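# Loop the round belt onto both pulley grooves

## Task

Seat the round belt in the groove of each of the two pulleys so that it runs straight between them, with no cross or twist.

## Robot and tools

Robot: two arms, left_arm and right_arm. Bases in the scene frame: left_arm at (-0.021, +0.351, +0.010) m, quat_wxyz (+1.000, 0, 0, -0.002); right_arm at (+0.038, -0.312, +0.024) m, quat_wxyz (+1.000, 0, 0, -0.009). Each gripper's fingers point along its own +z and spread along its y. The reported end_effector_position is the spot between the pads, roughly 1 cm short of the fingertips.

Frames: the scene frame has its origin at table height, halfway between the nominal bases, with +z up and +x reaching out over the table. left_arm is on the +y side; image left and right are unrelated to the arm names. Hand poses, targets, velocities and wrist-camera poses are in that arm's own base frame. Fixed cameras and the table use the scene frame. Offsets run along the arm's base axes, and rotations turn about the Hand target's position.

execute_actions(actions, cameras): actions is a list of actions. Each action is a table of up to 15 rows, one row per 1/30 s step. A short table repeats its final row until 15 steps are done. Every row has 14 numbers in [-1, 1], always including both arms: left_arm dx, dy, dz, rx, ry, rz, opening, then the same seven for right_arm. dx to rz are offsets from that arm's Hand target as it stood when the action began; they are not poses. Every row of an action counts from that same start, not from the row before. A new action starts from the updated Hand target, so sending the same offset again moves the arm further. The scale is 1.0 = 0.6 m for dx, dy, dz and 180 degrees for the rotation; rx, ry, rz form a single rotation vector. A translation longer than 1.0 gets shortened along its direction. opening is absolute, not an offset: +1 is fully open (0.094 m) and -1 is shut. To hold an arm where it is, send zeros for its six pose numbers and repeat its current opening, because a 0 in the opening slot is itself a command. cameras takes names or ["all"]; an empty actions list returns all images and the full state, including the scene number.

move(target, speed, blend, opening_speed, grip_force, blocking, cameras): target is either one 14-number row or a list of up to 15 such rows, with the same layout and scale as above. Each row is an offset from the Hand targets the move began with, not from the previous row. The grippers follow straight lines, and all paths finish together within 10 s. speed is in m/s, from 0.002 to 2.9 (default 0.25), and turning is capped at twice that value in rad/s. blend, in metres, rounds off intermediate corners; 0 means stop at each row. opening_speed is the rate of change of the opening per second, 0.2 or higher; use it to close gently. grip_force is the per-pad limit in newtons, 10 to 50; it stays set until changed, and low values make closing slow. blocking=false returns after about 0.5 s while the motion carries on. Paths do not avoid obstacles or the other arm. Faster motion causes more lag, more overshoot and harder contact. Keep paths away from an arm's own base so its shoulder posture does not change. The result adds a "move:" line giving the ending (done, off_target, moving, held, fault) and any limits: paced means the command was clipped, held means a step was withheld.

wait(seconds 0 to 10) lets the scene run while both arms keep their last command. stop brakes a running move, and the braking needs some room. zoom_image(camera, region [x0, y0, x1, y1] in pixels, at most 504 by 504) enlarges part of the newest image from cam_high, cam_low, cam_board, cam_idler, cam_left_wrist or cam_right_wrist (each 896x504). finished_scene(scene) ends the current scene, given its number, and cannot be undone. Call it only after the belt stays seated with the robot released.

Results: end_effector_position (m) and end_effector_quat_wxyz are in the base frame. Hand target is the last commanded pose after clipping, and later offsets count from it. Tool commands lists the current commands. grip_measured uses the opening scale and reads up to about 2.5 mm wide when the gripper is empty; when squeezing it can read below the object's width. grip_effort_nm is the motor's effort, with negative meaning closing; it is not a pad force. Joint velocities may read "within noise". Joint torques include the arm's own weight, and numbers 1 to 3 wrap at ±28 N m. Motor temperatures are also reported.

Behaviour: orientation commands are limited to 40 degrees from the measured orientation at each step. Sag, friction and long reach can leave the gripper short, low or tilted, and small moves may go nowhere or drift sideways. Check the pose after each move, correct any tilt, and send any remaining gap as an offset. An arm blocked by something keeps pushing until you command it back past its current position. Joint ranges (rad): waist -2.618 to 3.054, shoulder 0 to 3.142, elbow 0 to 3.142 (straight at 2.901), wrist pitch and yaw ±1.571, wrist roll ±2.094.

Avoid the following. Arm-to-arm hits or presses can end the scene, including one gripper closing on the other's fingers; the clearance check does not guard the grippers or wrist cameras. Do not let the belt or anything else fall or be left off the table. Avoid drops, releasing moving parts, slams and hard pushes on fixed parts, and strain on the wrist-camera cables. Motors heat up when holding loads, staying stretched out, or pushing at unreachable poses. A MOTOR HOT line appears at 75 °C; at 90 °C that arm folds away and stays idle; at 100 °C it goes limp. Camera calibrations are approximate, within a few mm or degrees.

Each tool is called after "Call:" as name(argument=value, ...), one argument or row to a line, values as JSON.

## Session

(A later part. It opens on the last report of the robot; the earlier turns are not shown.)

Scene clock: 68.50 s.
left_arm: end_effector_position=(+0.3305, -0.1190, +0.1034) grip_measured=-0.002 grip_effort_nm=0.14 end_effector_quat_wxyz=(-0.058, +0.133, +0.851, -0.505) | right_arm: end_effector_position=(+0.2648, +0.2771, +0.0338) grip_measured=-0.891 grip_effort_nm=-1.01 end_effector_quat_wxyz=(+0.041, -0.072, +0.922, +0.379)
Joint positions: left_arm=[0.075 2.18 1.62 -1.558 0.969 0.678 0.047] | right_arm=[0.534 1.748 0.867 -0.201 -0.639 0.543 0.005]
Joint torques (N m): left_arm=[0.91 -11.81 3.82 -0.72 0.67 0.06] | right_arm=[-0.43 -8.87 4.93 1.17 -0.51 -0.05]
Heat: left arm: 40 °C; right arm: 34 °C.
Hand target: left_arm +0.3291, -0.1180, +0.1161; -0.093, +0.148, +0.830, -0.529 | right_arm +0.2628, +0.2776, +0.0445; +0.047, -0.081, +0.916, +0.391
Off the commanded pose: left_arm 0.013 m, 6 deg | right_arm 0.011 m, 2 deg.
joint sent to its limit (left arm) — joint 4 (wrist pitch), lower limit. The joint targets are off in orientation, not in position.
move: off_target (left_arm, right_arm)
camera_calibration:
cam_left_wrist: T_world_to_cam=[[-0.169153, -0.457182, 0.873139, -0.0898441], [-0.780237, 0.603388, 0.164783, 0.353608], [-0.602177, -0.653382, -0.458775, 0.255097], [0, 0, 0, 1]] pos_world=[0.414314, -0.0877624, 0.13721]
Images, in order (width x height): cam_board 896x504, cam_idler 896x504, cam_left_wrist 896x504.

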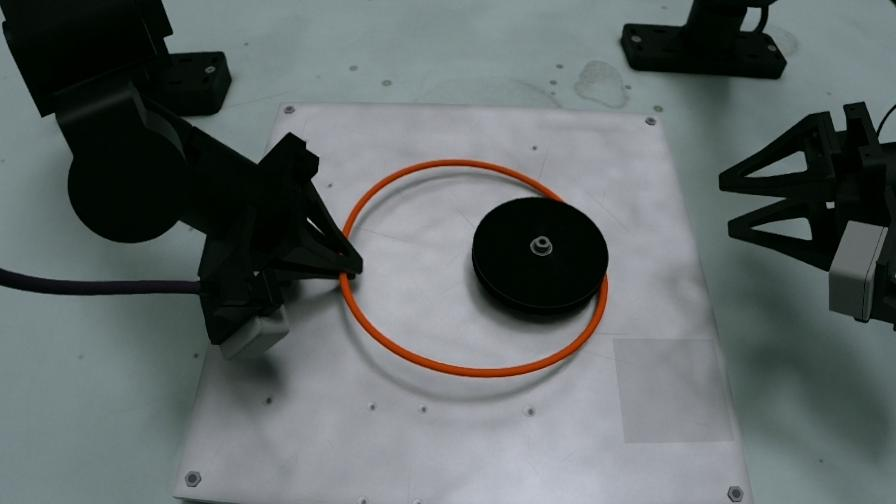

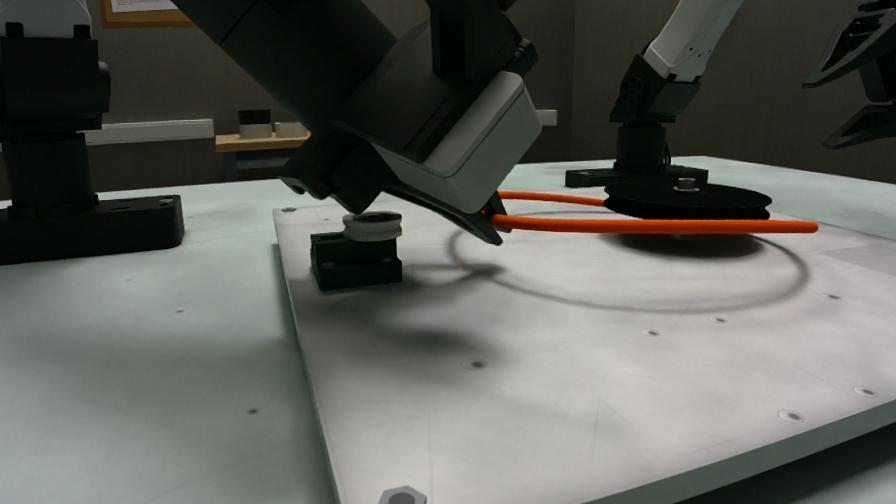

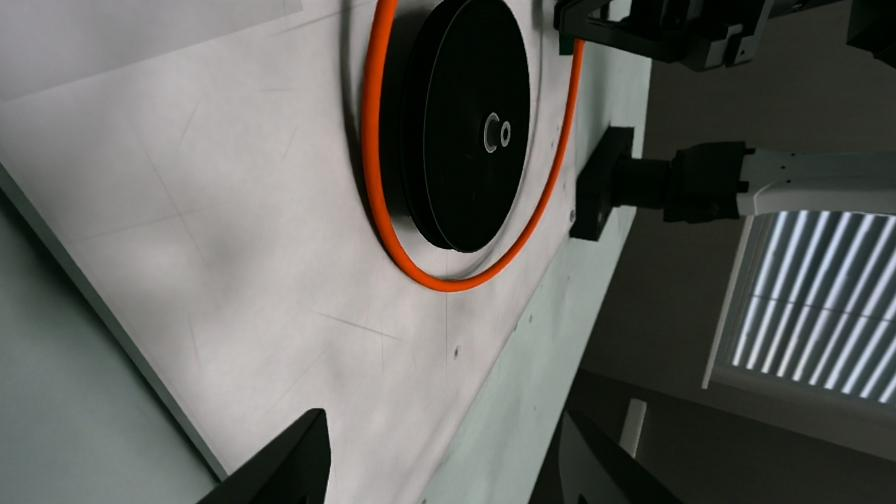

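Call:
move(
  target=[
    [0,0,0,0,0,0,0,-0.025,0.025,0,0,0,0,-1],
    [0,0,0,0,0,0,0,-0.025,0.025,0.018,0,0,0,-1],
  ],
  speed=0.06,
  cameras=["cam_board","cam_idler","cam_left_wrist"],
)

Call:
zoom_image(
  camera="cam_idler",
  region=[560, 130, 860, 260],
)

Call:
zoom_image(
  camera="cam_left_wrist",
  region=[340, 0, 640, 300],
)

Scene clock: 70.57 s.
left_arm: end_effector_position=(+0.3305, -0.1190, +0.1034) grip_measured=-0.002 grip_effort_nm=0.14 end_effector_quat_wxyz=(-0.058, +0.133, +0.851, -0.505) | right_arm: end_effector_position=(+0.2431, +0.2900, +0.0434) grip_measured=-0.891 grip_effort_nm=-1.01 end_effector_quat_wxyz=(+0.030, -0.078, +0.918, +0.388)
Joint positions: left_arm=[0.075 2.18 1.62 -1.558 0.969 0.678 0.047] | right_arm=[0.596 1.695 0.835 -0.193 -0.638 0.601 0.005]
Joint torques (N m): left_arm=[0.92 -11.81 3.84 -0.72 0.68 0.05] | right_arm=[0.25 -8.49 6.49 1.24 -0.1 0.09]
Heat: left arm: 40 °C; right arm: 35 °C.
Hand target: left_arm +0.3291, -0.1180, +0.1161; -0.093, +0.148, +0.830, -0.529 | right_arm +0.2477, +0.2927, +0.0553; +0.047, -0.081, +0.916, +0.391
Off the commanded pose: left_arm 0.013 m, 6 deg | right_arm 0.013 m, 2 deg.
joint sent to its limit (left arm) — joint 4 (wrist pitch), lower limit. The joint targets are off in orientation, not in position.
move: off_target (left_arm, right_arm)
camera_calibration:
cam_left_wrist: T_world_to_cam=[[-0.169153, -0.457182, 0.873139, -0.0898441], [-0.780237, 0.603388, 0.164783, 0.353608], [-0.602177, -0.653382, -0.458775, 0.255097], [0, 0, 0, 1]] pos_world=[0.414314, -0.0877624, 0.13721]
Images, in order (width x height): cam_board 896x504, cam_idler 896x504, cam_left_wrist 896x504.

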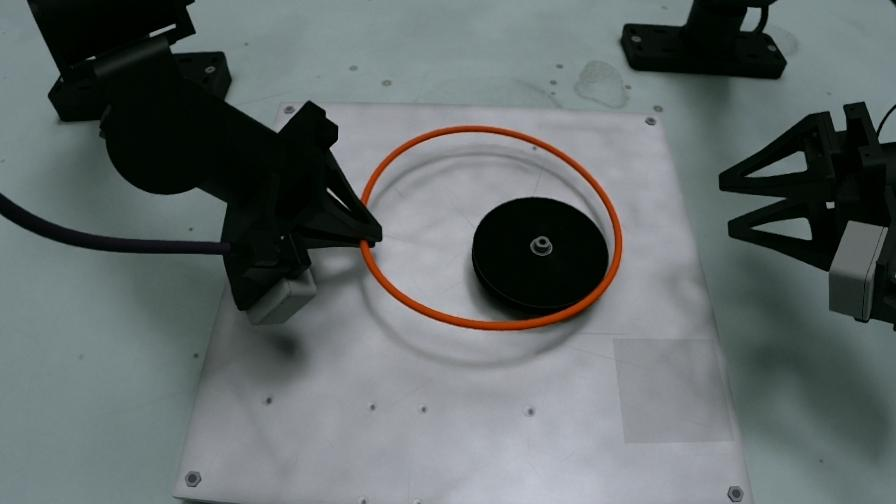

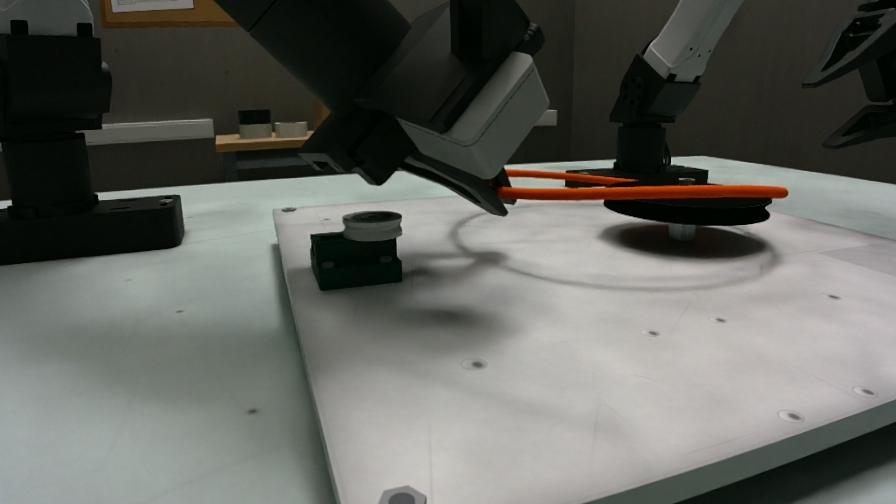

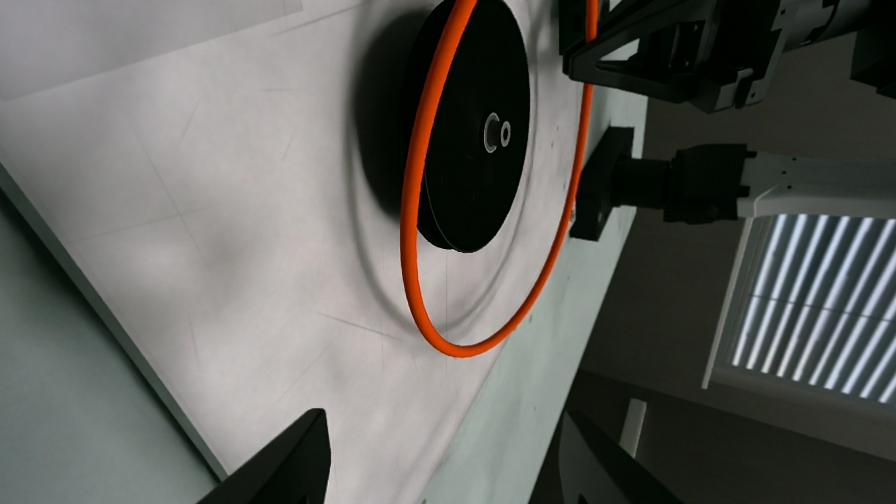

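Scaled by 1.680 from the camera's 896x504 image, which has a finer 1280x720 frame.

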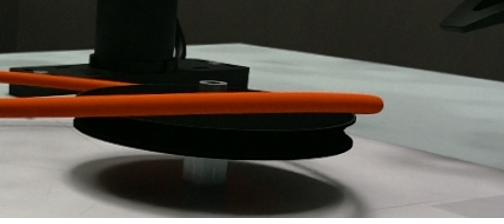

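Scaled by 1.680 from the camera's 896x504 image, which has a finer 1280x720 frame.

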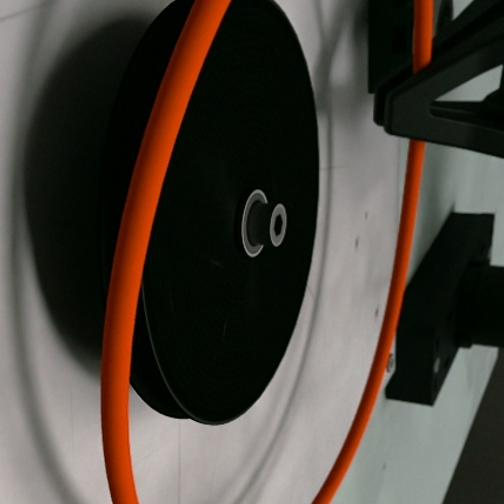

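Call:
move(
  target=[
    [0,0,0,0,0,0,0,0.018,0.008,0,0,0,0,-1],
    [0,0,0,0,0,0,0,0.018,0.008,-0.015,0,0,0,-1],
    [0,0,0,0,0,0,0,0.018,-0.04,-0.015,0,0,0,-1],
  ],
  speed=0.06,
  cameras=["cam_board","cam_idler","cam_left_wrist"],
)

Call:
zoom_image(
  camera="cam_idler",
  region=[560, 130, 860, 260],
)

Call:
zoom_image(
  camera="cam_left_wrist",
  region=[340, 0, 640, 300],
)

Scene clock: 73.80 s.
left_arm: end_effector_position=(+0.3305, -0.1190, +0.1034) grip_measured=-0.002 grip_effort_nm=0.14 end_effector_quat_wxyz=(-0.058, +0.133, +0.851, -0.505) | right_arm: end_effector_position=(+0.2604, +0.2687, +0.0359) grip_measured=-0.891 grip_effort_nm=-1.01 end_effector_quat_wxyz=(+0.040, -0.073, +0.921, +0.380)
Joint positions: left_arm=[0.075 2.18 1.62 -1.558 0.969 0.678 0.047] | right_arm=[0.516 1.718 0.842 -0.219 -0.649 0.522 0.005]
Joint torques (N m): left_arm=[0.91 -11.81 3.84 -0.72 0.67 0.05] | right_arm=[-0.62 -9.01 4.89 1.13 -0.49 -0.04]
Heat: left arm: 41 °C; right arm: 35 °C.
Hand target: left_arm +0.3291, -0.1180, +0.1161; -0.093, +0.148, +0.830, -0.529 | right_arm +0.2585, +0.2687, +0.0464; +0.047, -0.081, +0.916, +0.391
Off the commanded pose: left_arm 0.013 m, 6 deg | right_arm 0.011 m, 2 deg.
joint sent to its limit (left arm) — joint 4 (wrist pitch), lower limit. The joint targets are off in orientation, not in position.
move: off_target (left_arm, right_arm)
camera_calibration:
cam_left_wrist: T_world_to_cam=[[-0.169153, -0.457182, 0.873139, -0.0898441], [-0.780237, 0.603388, 0.164783, 0.353608], [-0.602177, -0.653382, -0.458775, 0.255097], [0, 0, 0, 1]] pos_world=[0.414314, -0.0877624, 0.13721]
Images, in order (width x height): cam_board 896x504, cam_idler 896x504, cam_left_wrist 896x504.

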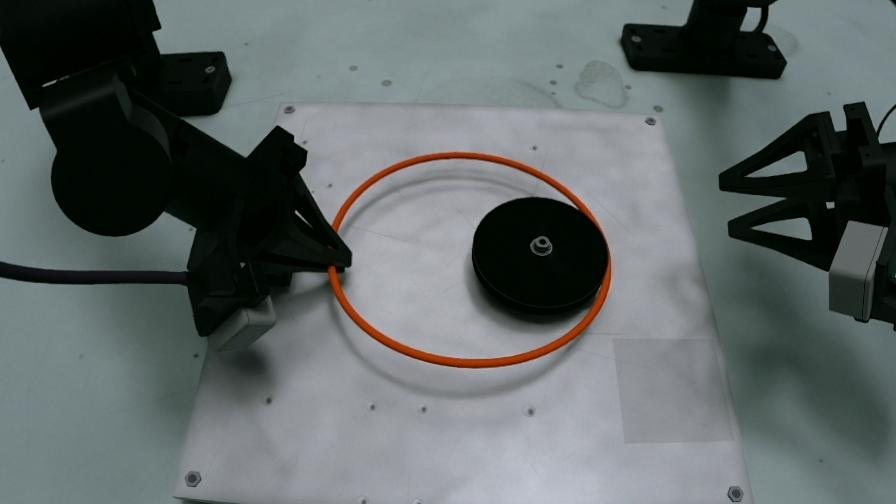

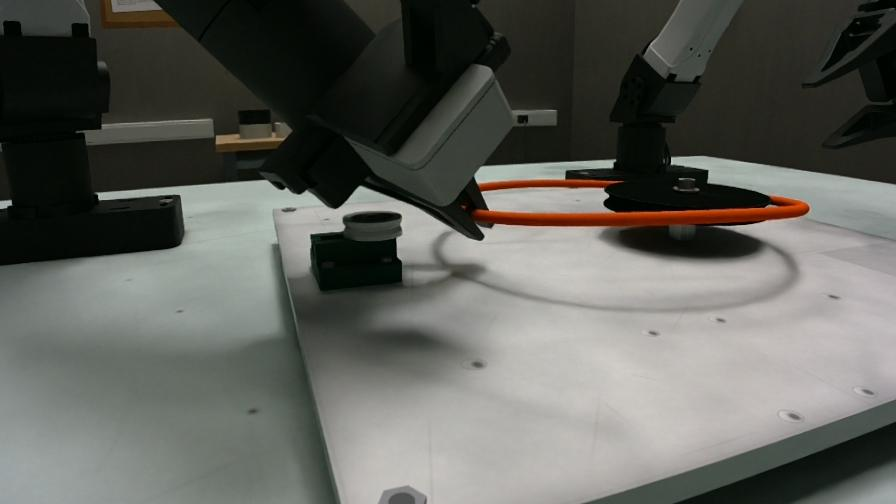

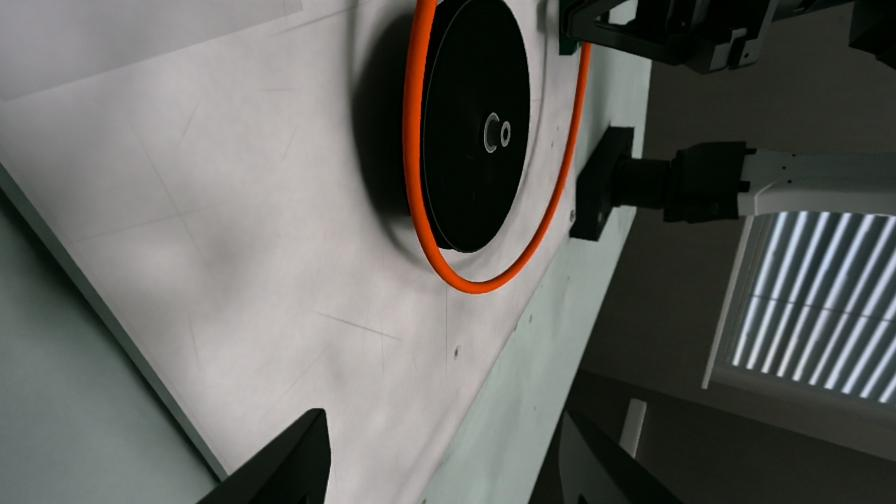

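Scaled by 1.680 from the camera's 896x504 image, which has a finer 1280x720 frame.

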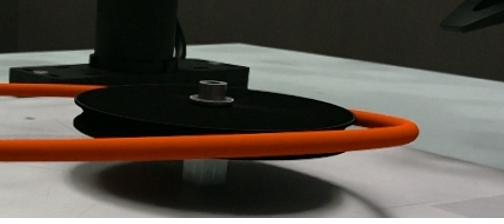

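Scaled by 1.680 from the camera's 896x504 image, which has a finer 1280x720 frame.

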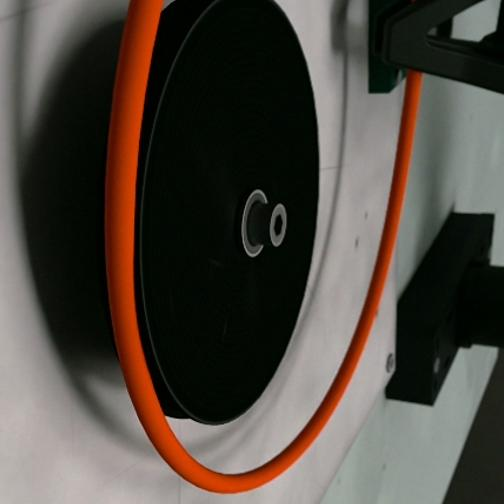

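Call:
move(
  target=[0,0,0,0,0,0,0,0.002,-0.06,0.002,0,0,0,-1],
  speed=0.05,
  cameras=["cam_board","cam_idler","cam_left_wrist"],
)

Call:
zoom_image(
  camera="cam_idler",
  region=[560, 130, 860, 260],
)

Call:
zoom_image(
  camera="cam_left_wrist",
  region=[340, 0, 640, 300],
)

Scene clock: 75.93 s.
left_arm: end_effector_position=(+0.3305, -0.1190, +0.1034) grip_measured=-0.002 grip_effort_nm=0.14 end_effector_quat_wxyz=(-0.058, +0.133, +0.851, -0.505) | right_arm: end_effector_position=(+0.2647, +0.2375, +0.0447) grip_measured=-0.891 grip_effort_nm=-1.01 end_effector_quat_wxyz=(+0.049, -0.081, +0.915, +0.392)
Joint positions: left_arm=[0.075 2.18 1.62 -1.558 0.969 0.678 0.047] | right_arm=[0.404 1.669 0.819 -0.298 -0.717 0.388 0.005]
Joint torques (N m): left_arm=[0.91 -11.81 3.84 -0.72 0.68 0.06] | right_arm=[-0.84 -7.92 4.67 0.82 -0.32 -0.11]
Heat: left arm: 41 °C; right arm: 35 °C.
Hand target: left_arm +0.3291, -0.1180, +0.1161; -0.093, +0.148, +0.830, -0.529 | right_arm +0.2597, +0.2326, +0.0476; +0.047, -0.081, +0.916, +0.391
Off the commanded pose: left_arm 0.013 m, 6 deg | right_arm 0.008 m, 0 deg.
joint sent to its limit (left arm) — joint 4 (wrist pitch), lower limit. The joint targets are off in orientation, not in position.
move: off_target (left_arm)
camera_calibration:
cam_left_wrist: T_world_to_cam=[[-0.169153, -0.457182, 0.873139, -0.0898441], [-0.780237, 0.603388, 0.164783, 0.353608], [-0.602177, -0.653382, -0.458775, 0.255097], [0, 0, 0, 1]] pos_world=[0.414314, -0.0877624, 0.13721]
Images, in order (width x height): cam_board 896x504, cam_idler 896x504, cam_left_wrist 896x504.

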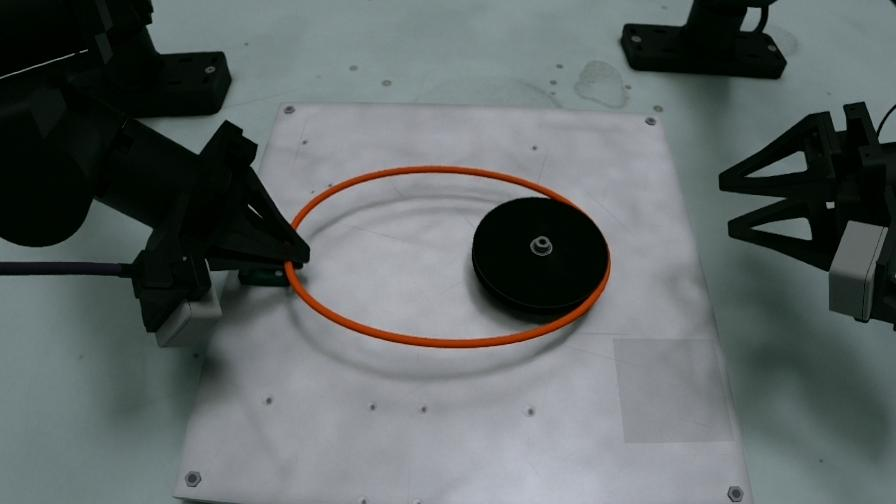

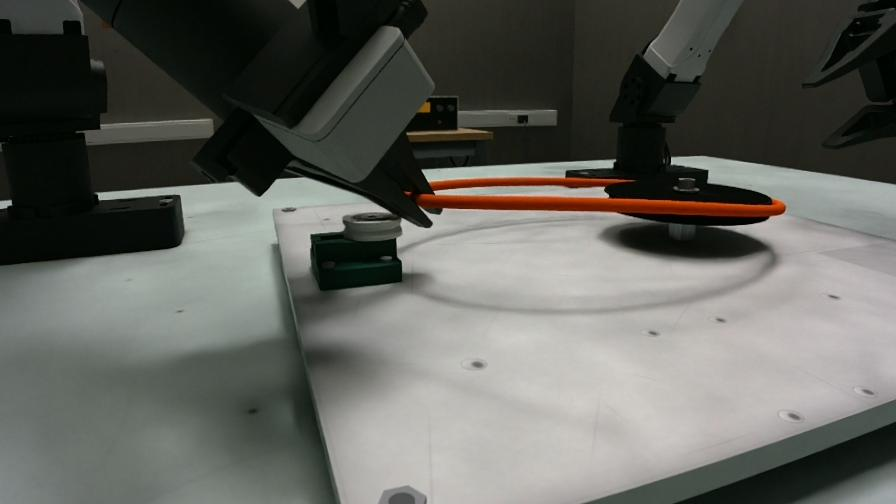

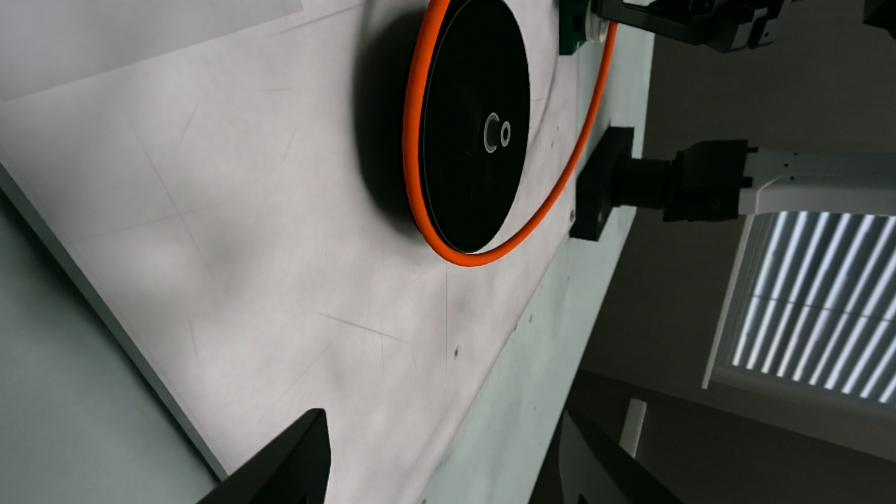

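Scaled by 1.680 from the camera's 896x504 image, which has a finer 1280x720 frame.

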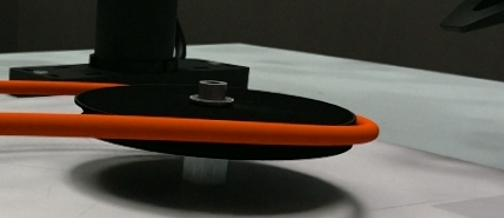

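Scaled by 1.680 from the camera's 896x504 image, which has a finer 1280x720 frame.

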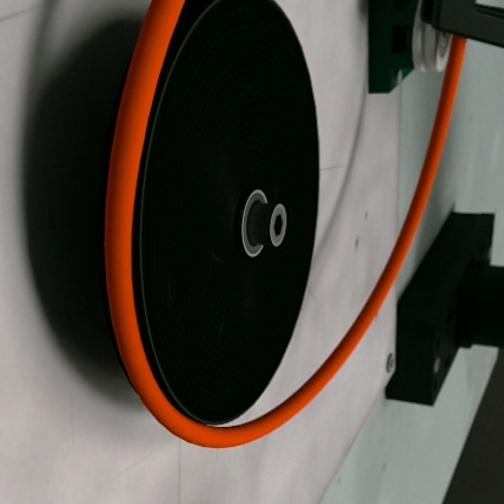

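Call:
move(
  target=[
    [0,0,0,0,0,0,0,0,-0.01,0.03,0,0,0,-1],
    [0,0,0,0,0,0,0,-0.008,-0.11,0.035,0,0,0,-1],
  ],
  speed=0.06,
  cameras=["cam_board","cam_idler","cam_left_wrist","cam_right_wrist"],
)

Call:
zoom_image(
  camera="cam_idler",
  region=[300, 130, 800, 260],
)

Scene clock: 79.93 s.
left_arm: end_effector_position=(+0.3305, -0.1190, +0.1034) grip_measured=-0.002 grip_effort_nm=0.14 end_effector_quat_wxyz=(-0.058, +0.133, +0.851, -0.505) | right_arm: end_effector_position=(+0.2466, +0.1975, +0.0731) grip_measured=-0.891 grip_effort_nm=-1.01 end_effector_quat_wxyz=(+0.036, -0.111, +0.889, +0.442)
Joint positions: left_arm=[0.075 2.18 1.62 -1.558 0.969 0.678 0.047] | right_arm=[0.231 1.586 0.819 -0.565 -0.896 0.096 0.005]
Joint torques (N m): left_arm=[0.91 -11.81 3.84 -0.72 0.68 0.06] | right_arm=[-6.28 -8.16 6.05 -0.07 0.65 -0.1]
Heat: left arm: 41 °C; right arm: 36 °C.
Hand target: left_arm +0.3291, -0.1180, +0.1161; -0.093, +0.148, +0.830, -0.529 | right_arm +0.2549, +0.1666, +0.0686; +0.047, -0.081, +0.916, +0.391
Off the commanded pose: left_arm 0.013 m, 6 deg | right_arm 0.032 m, 8 deg.
joint sent to its limit (left arm) — joint 4 (wrist pitch), lower limit. The joint targets are off in orientation, not in position.
move: off_target (left_arm, right_arm)
camera_calibration:
cam_left_wrist: T_world_to_cam=[[-0.169153, -0.457182, 0.873139, -0.0898441], [-0.780237, 0.603388, 0.164783, 0.353608], [-0.602177, -0.653382, -0.458775, 0.255097], [0, 0, 0, 1]] pos_world=[0.414314, -0.0877624, 0.13721]
cam_right_wrist: T_world_to_cam=[[0.230887, -0.586815, -0.776105, 0.117618], [-0.868736, -0.483543, 0.107163, 0.340731], [-0.438165, 0.649488, -0.621431, 0.116134], [0, 0, 0, 1]] pos_world=[0.319735, 0.15835, 0.12694]
Images, in order (width x height): cam_board 896x504, cam_idler 896x504, cam_left_wrist 896x504, cam_right_wrist 896x504.

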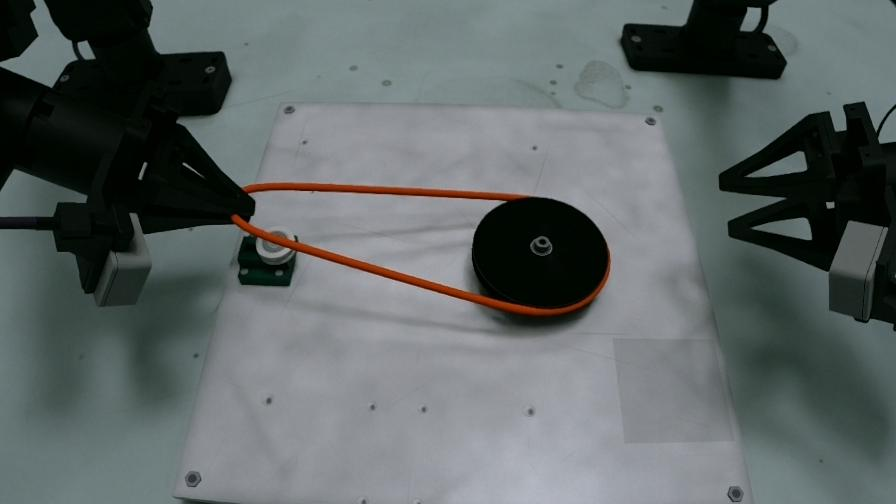

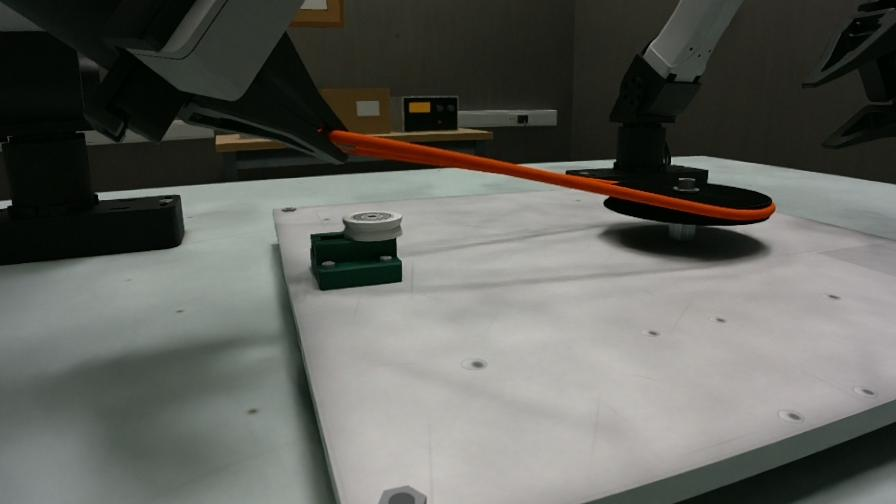

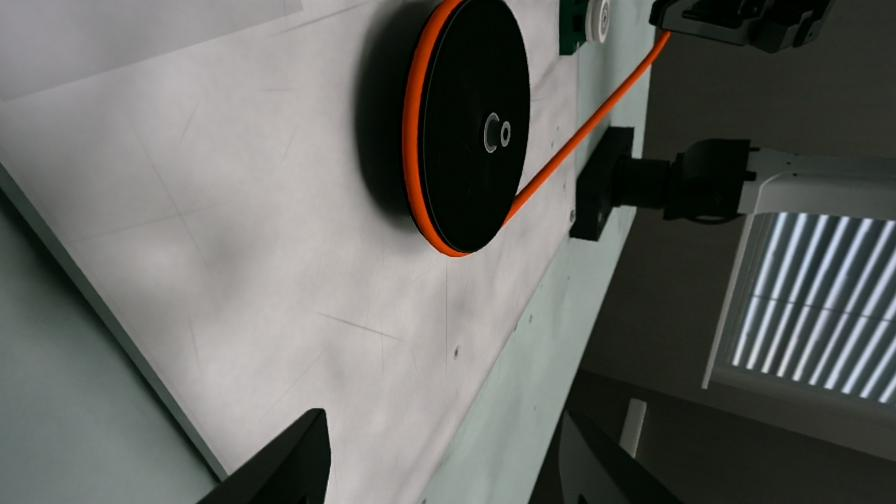

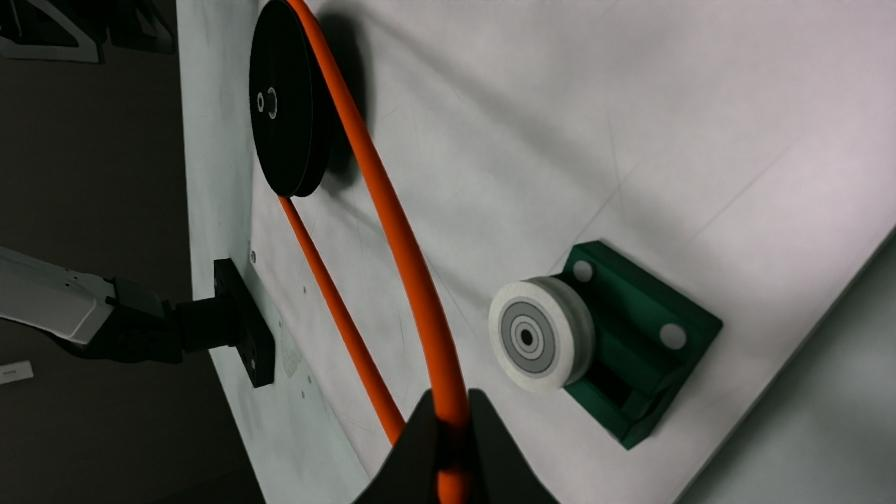

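Scaled by 1.008 from the camera's 896x504 image, which has a finer 1280x720 frame.

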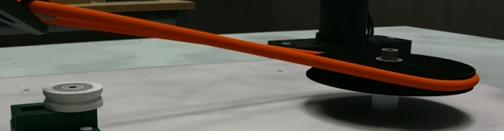

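Call:
move(
  target=[
    [0,0,0,0,0,0,0,0.025,-0.065,-0.03,0,0,0,-1],
    [0,0,0,0,0,0,0,0.05,-0.095,-0.1,0,0,0,-1],
  ],
  speed=0.06,
  blend=[0.02,0],
  cameras=["cam_board","cam_idler","cam_right_wrist"],
)

Call:
zoom_image(
  camera="cam_idler",
  region=[270, 150, 470, 300],
)

Scene clock: 82.93 s.
left_arm: end_effector_position=(+0.3305, -0.1190, +0.1034) grip_measured=-0.002 grip_effort_nm=0.14 end_effector_quat_wxyz=(-0.058, +0.133, +0.851, -0.505) | right_arm: end_effector_position=(+0.2551, +0.1831, +0.0526) grip_measured=-0.892 grip_effort_nm=-1.01 end_effector_quat_wxyz=(+0.035, -0.138, +0.844, +0.517)
Joint positions: left_arm=[0.075 2.18 1.62 -1.558 0.969 0.678 0.047] | right_arm=[0.109 1.791 0.842 -0.594 -1.089 -0.198 0.005]
Joint torques (N m): left_arm=[0.91 -11.81 3.84 -0.72 0.68 0.06] | right_arm=[-14.64 -5.61 5.67 -0.22 2.2 -0.15]
Heat: left arm: 42 °C; right arm: 35 °C.
Hand target: left_arm +0.3291, -0.1180, +0.1161; -0.093, +0.148, +0.830, -0.529 | right_arm +0.2850, +0.1097, +0.0086; +0.047, -0.081, +0.916, +0.391
Off the commanded pose: left_arm 0.013 m, 6 deg | right_arm 0.091 m, 18 deg.
joint sent to its limit (left arm) — joint 4 (wrist pitch), lower limit. The joint targets are off in orientation, not in position.
move: off_target (left_arm, right_arm)
camera_calibration:
cam_right_wrist: T_world_to_cam=[[0.270574, -0.429472, -0.861593, 0.0568246], [-0.836438, -0.547962, 0.010464, 0.351927], [-0.476614, 0.717838, -0.507492, 0.10776], [0, 0, 0, 1]] pos_world=[0.33035, 0.139893, 0.0999644]
Images, in order (width x height): cam_board 896x504, cam_idler 896x504, cam_right_wrist 896x504.

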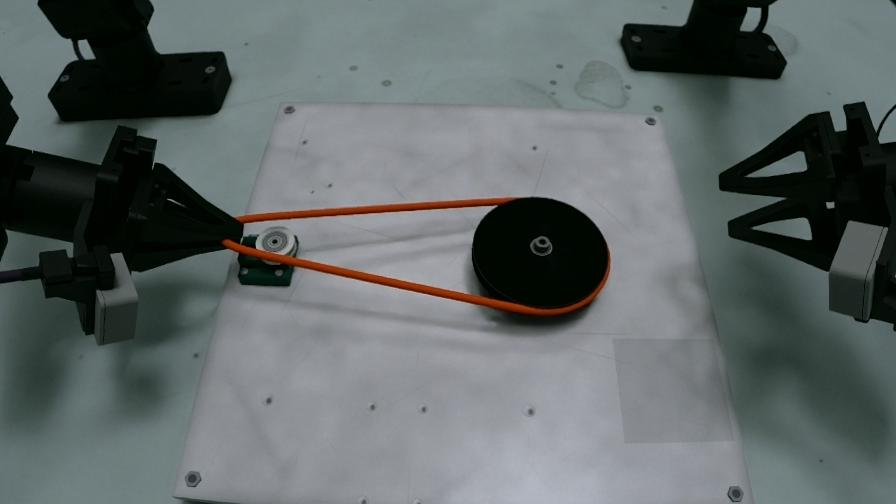

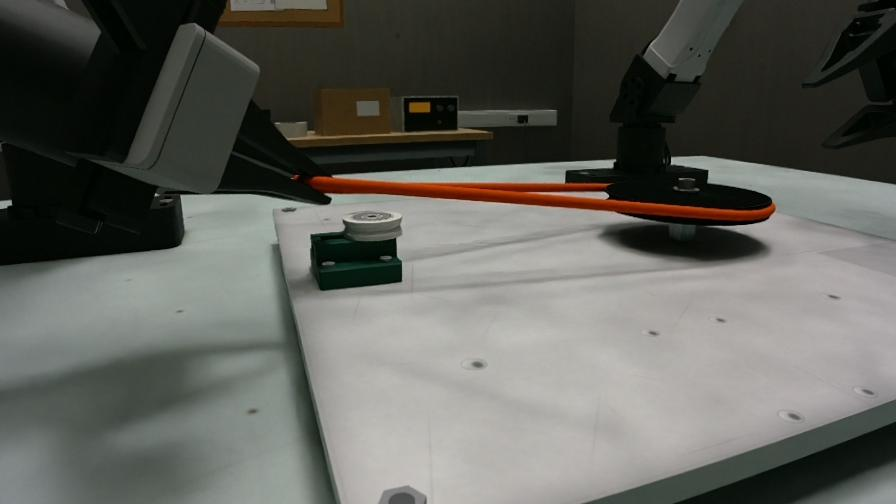

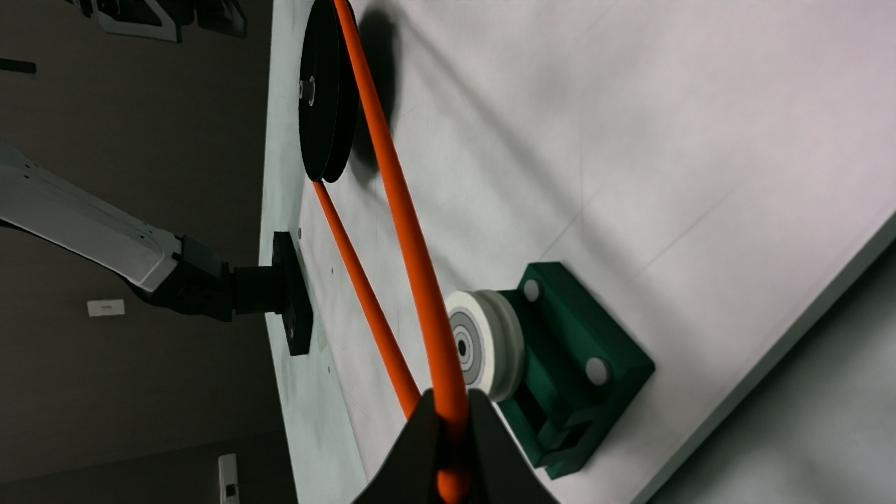

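Scaled by 2.520 from the camera's 896x504 image, which has a finer 1280x720 frame.

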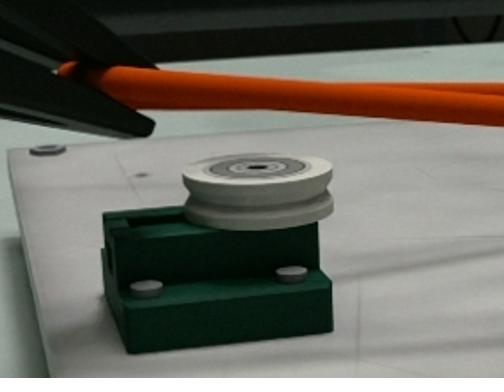

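Call:
move(
  target=[0,0,0,0,0,0,0,-0.003,-0.005,-0.055,0,0,0,-1],
  speed=0.05,
  cameras=["cam_board","cam_idler","cam_right_wrist"],
)

Call:
zoom_image(
  camera="cam_idler",
  region=[270, 150, 470, 300],
)

Call:
zoom_image(
  camera="cam_board",
  region=[200, 180, 350, 300],
)

Scene clock: 85.27 s.
left_arm: end_effector_position=(+0.3305, -0.1190, +0.1034) grip_measured=-0.002 grip_effort_nm=0.14 end_effector_quat_wxyz=(-0.058, +0.133, +0.851, -0.505) | right_arm: end_effector_position=(+0.2583, +0.1823, +0.0384) grip_measured=-0.892 grip_effort_nm=-1.01 end_effector_quat_wxyz=(+0.035, -0.135, +0.833, +0.536)
Joint positions: left_arm=[0.075 2.18 1.62 -1.558 0.969 0.678 0.047] | right_arm=[0.092 1.87 0.836 -0.541 -1.134 -0.23 0.005]
Joint torques (N m): left_arm=[0.92 -11.81 3.84 -0.72 0.68 0.05] | right_arm=[-14.43 -4.92 3 0.08 2.6 -0.22]
Heat: left arm: 42 °C; right arm: 35 °C.
Hand target: left_arm +0.3291, -0.1180, +0.1161; -0.093, +0.148, +0.830, -0.529 | right_arm +0.2831, +0.1066, -0.0245; +0.047, -0.081, +0.916, +0.391
Off the commanded pose: left_arm 0.013 m, 6 deg | right_arm 0.101 m, 20 deg.
joint sent to its limit (left arm) — joint 4 (wrist pitch), lower limit. The joint targets are off in orientation, not in position.
move: off_target (left_arm, right_arm)
camera_calibration:
cam_right_wrist: T_world_to_cam=[[0.263097, -0.391282, -0.881861, 0.0392576], [-0.837367, -0.546593, -0.00729888, 0.355064], [-0.479163, 0.740361, -0.471454, 0.0978204], [0, 0, 0, 1]] pos_world=[0.333862, 0.137014, 0.0833291]
Images, in order (width x height): cam_board 896x504, cam_idler 896x504, cam_right_wrist 896x504.

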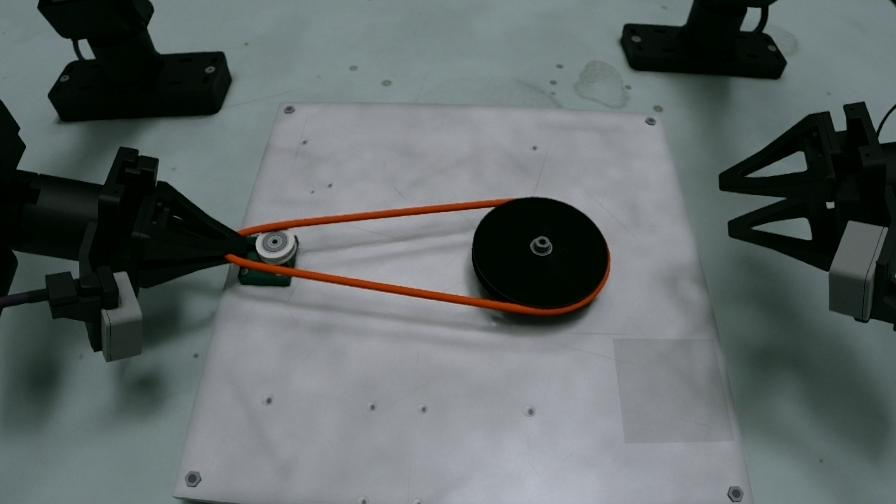

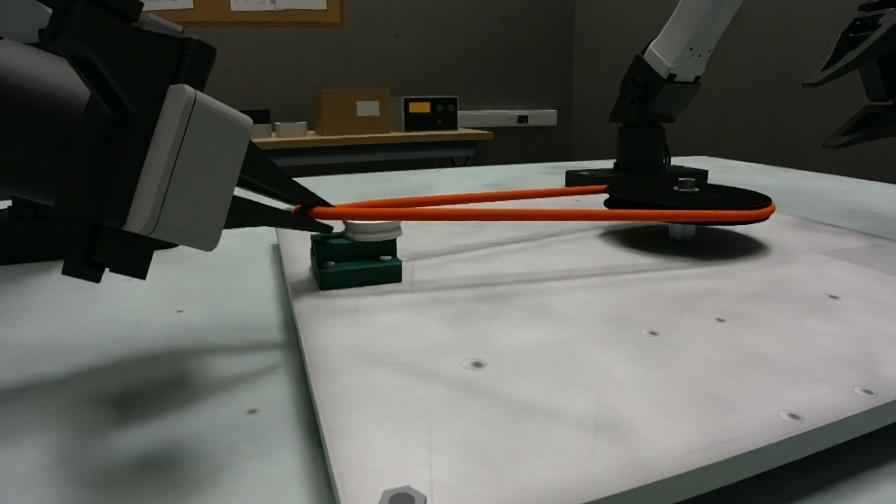

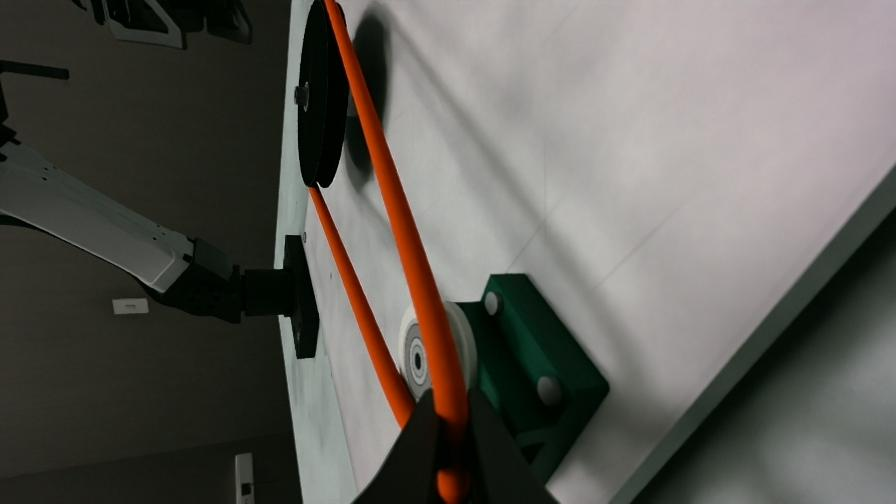

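Scaled by 2.520 from the camera's 896x504 image, which has a finer 1280x720 frame.

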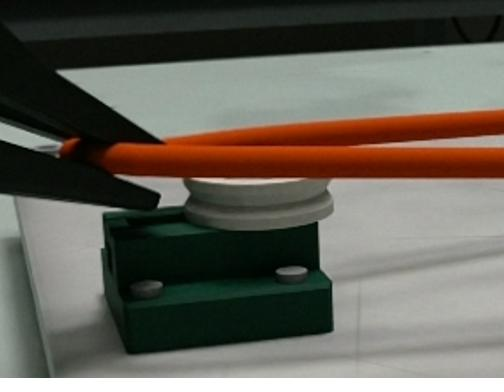

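Scaled by 3.360 from the camera's 896x504 image, which has a finer 1280x720 frame.

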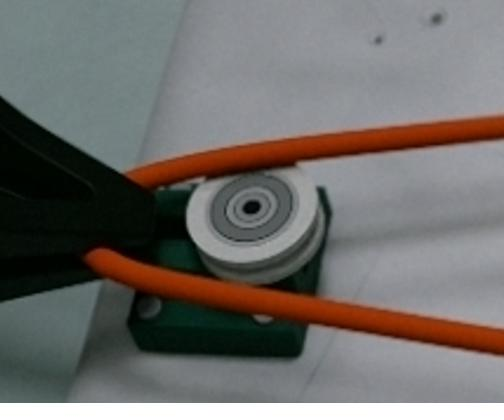

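Call:
move(
  target=[0,0,0,0,0,0,0,-0.014,-0.01,-0.03,0,0,0,-1],
  speed=0.05,
  cameras=["cam_board","cam_idler","cam_right_wrist"],
)

Call:
zoom_image(
  camera="cam_idler",
  region=[270, 150, 470, 300],
)

Call:
zoom_image(
  camera="cam_board",
  region=[200, 180, 350, 300],
)

Scene clock: 87.27 s.
left_arm: end_effector_position=(+0.3305, -0.1190, +0.1034) grip_measured=-0.002 grip_effort_nm=0.14 end_effector_quat_wxyz=(-0.058, +0.133, +0.851, -0.505) | right_arm: end_effector_position=(+0.2519, +0.1812, +0.0337) grip_measured=-0.893 grip_effort_nm=-1.01 end_effector_quat_wxyz=(+0.042, -0.136, +0.820, +0.555)
Joint positions: left_arm=[0.075 2.18 1.62 -1.558 0.969 0.678 0.047] | right_arm=[0.078 1.892 0.798 -0.504 -1.18 -0.27 0.005]
Joint torques (N m): left_arm=[0.91 -11.81 3.84 -0.72 0.68 0.06] | right_arm=[-15.54 -4.4 2.28 0.1 3.01 -0.17]
Heat: left arm: 42 °C; right arm: 35 °C.
Hand target: left_arm +0.3291, -0.1180, +0.1161; -0.093, +0.148, +0.830, -0.529 | right_arm +0.2747, +0.1006, -0.0424; +0.047, -0.081, +0.916, +0.391
Off the commanded pose: left_arm 0.013 m, 6 deg | right_arm 0.113 m, 23 deg.
joint sent to its limit (left arm) — joint 4 (wrist pitch), lower limit. The joint targets are off in orientation, not in position.
move: off_target (left_arm, right_arm)
camera_calibration:
cam_right_wrist: T_world_to_cam=[[0.271201, -0.349331, -0.896893, 0.0272093], [-0.836632, -0.546287, -0.0402064, 0.349831], [-0.475916, 0.761274, -0.440416, 0.0877199], [0, 0, 0, 1]] pos_world=[0.327048, 0.133834, 0.0771025]
Images, in order (width x height): cam_board 896x504, cam_idler 896x504, cam_right_wrist 896x504.

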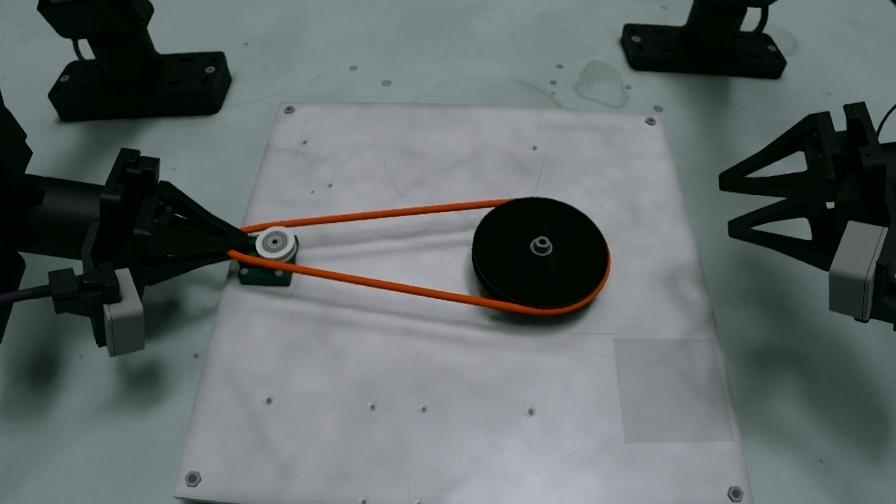

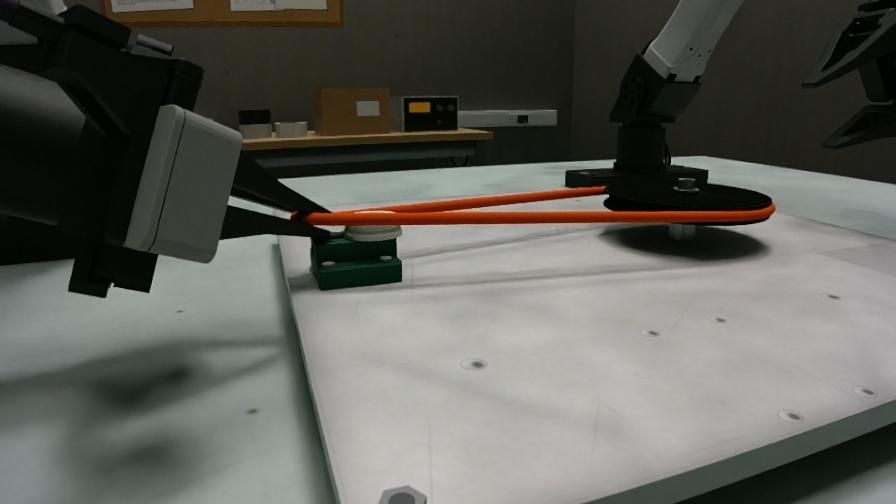

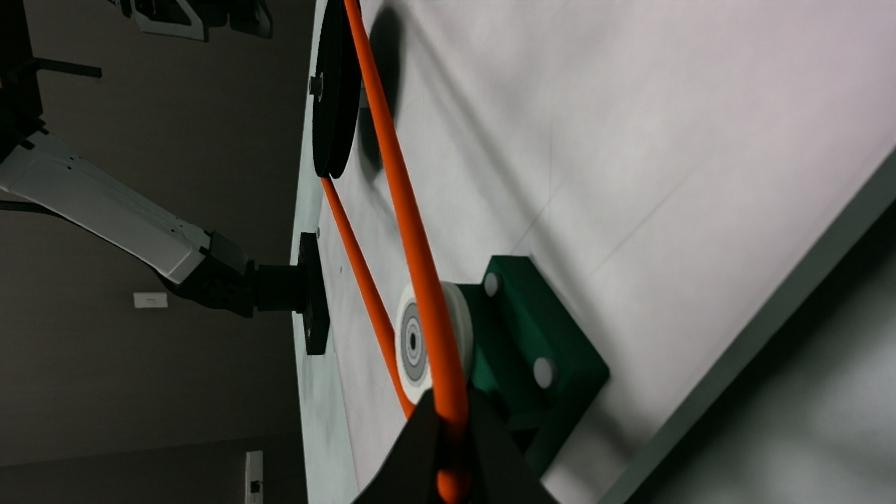

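Scaled by 2.520 from the camera's 896x504 image, which has a finer 1280x720 frame.

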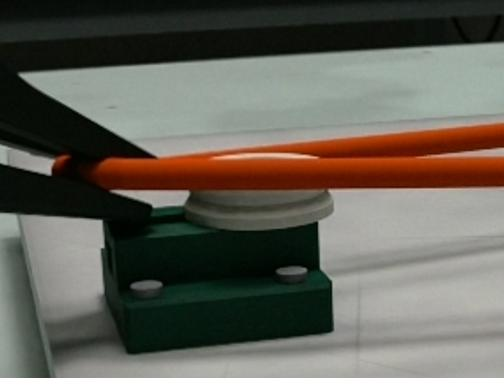

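Scaled by 3.360 from the camera's 896x504 image, which has a finer 1280x720 frame.

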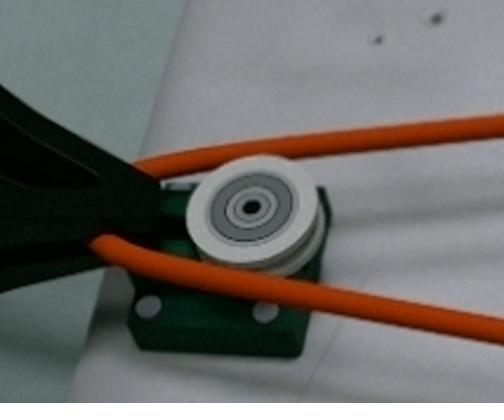

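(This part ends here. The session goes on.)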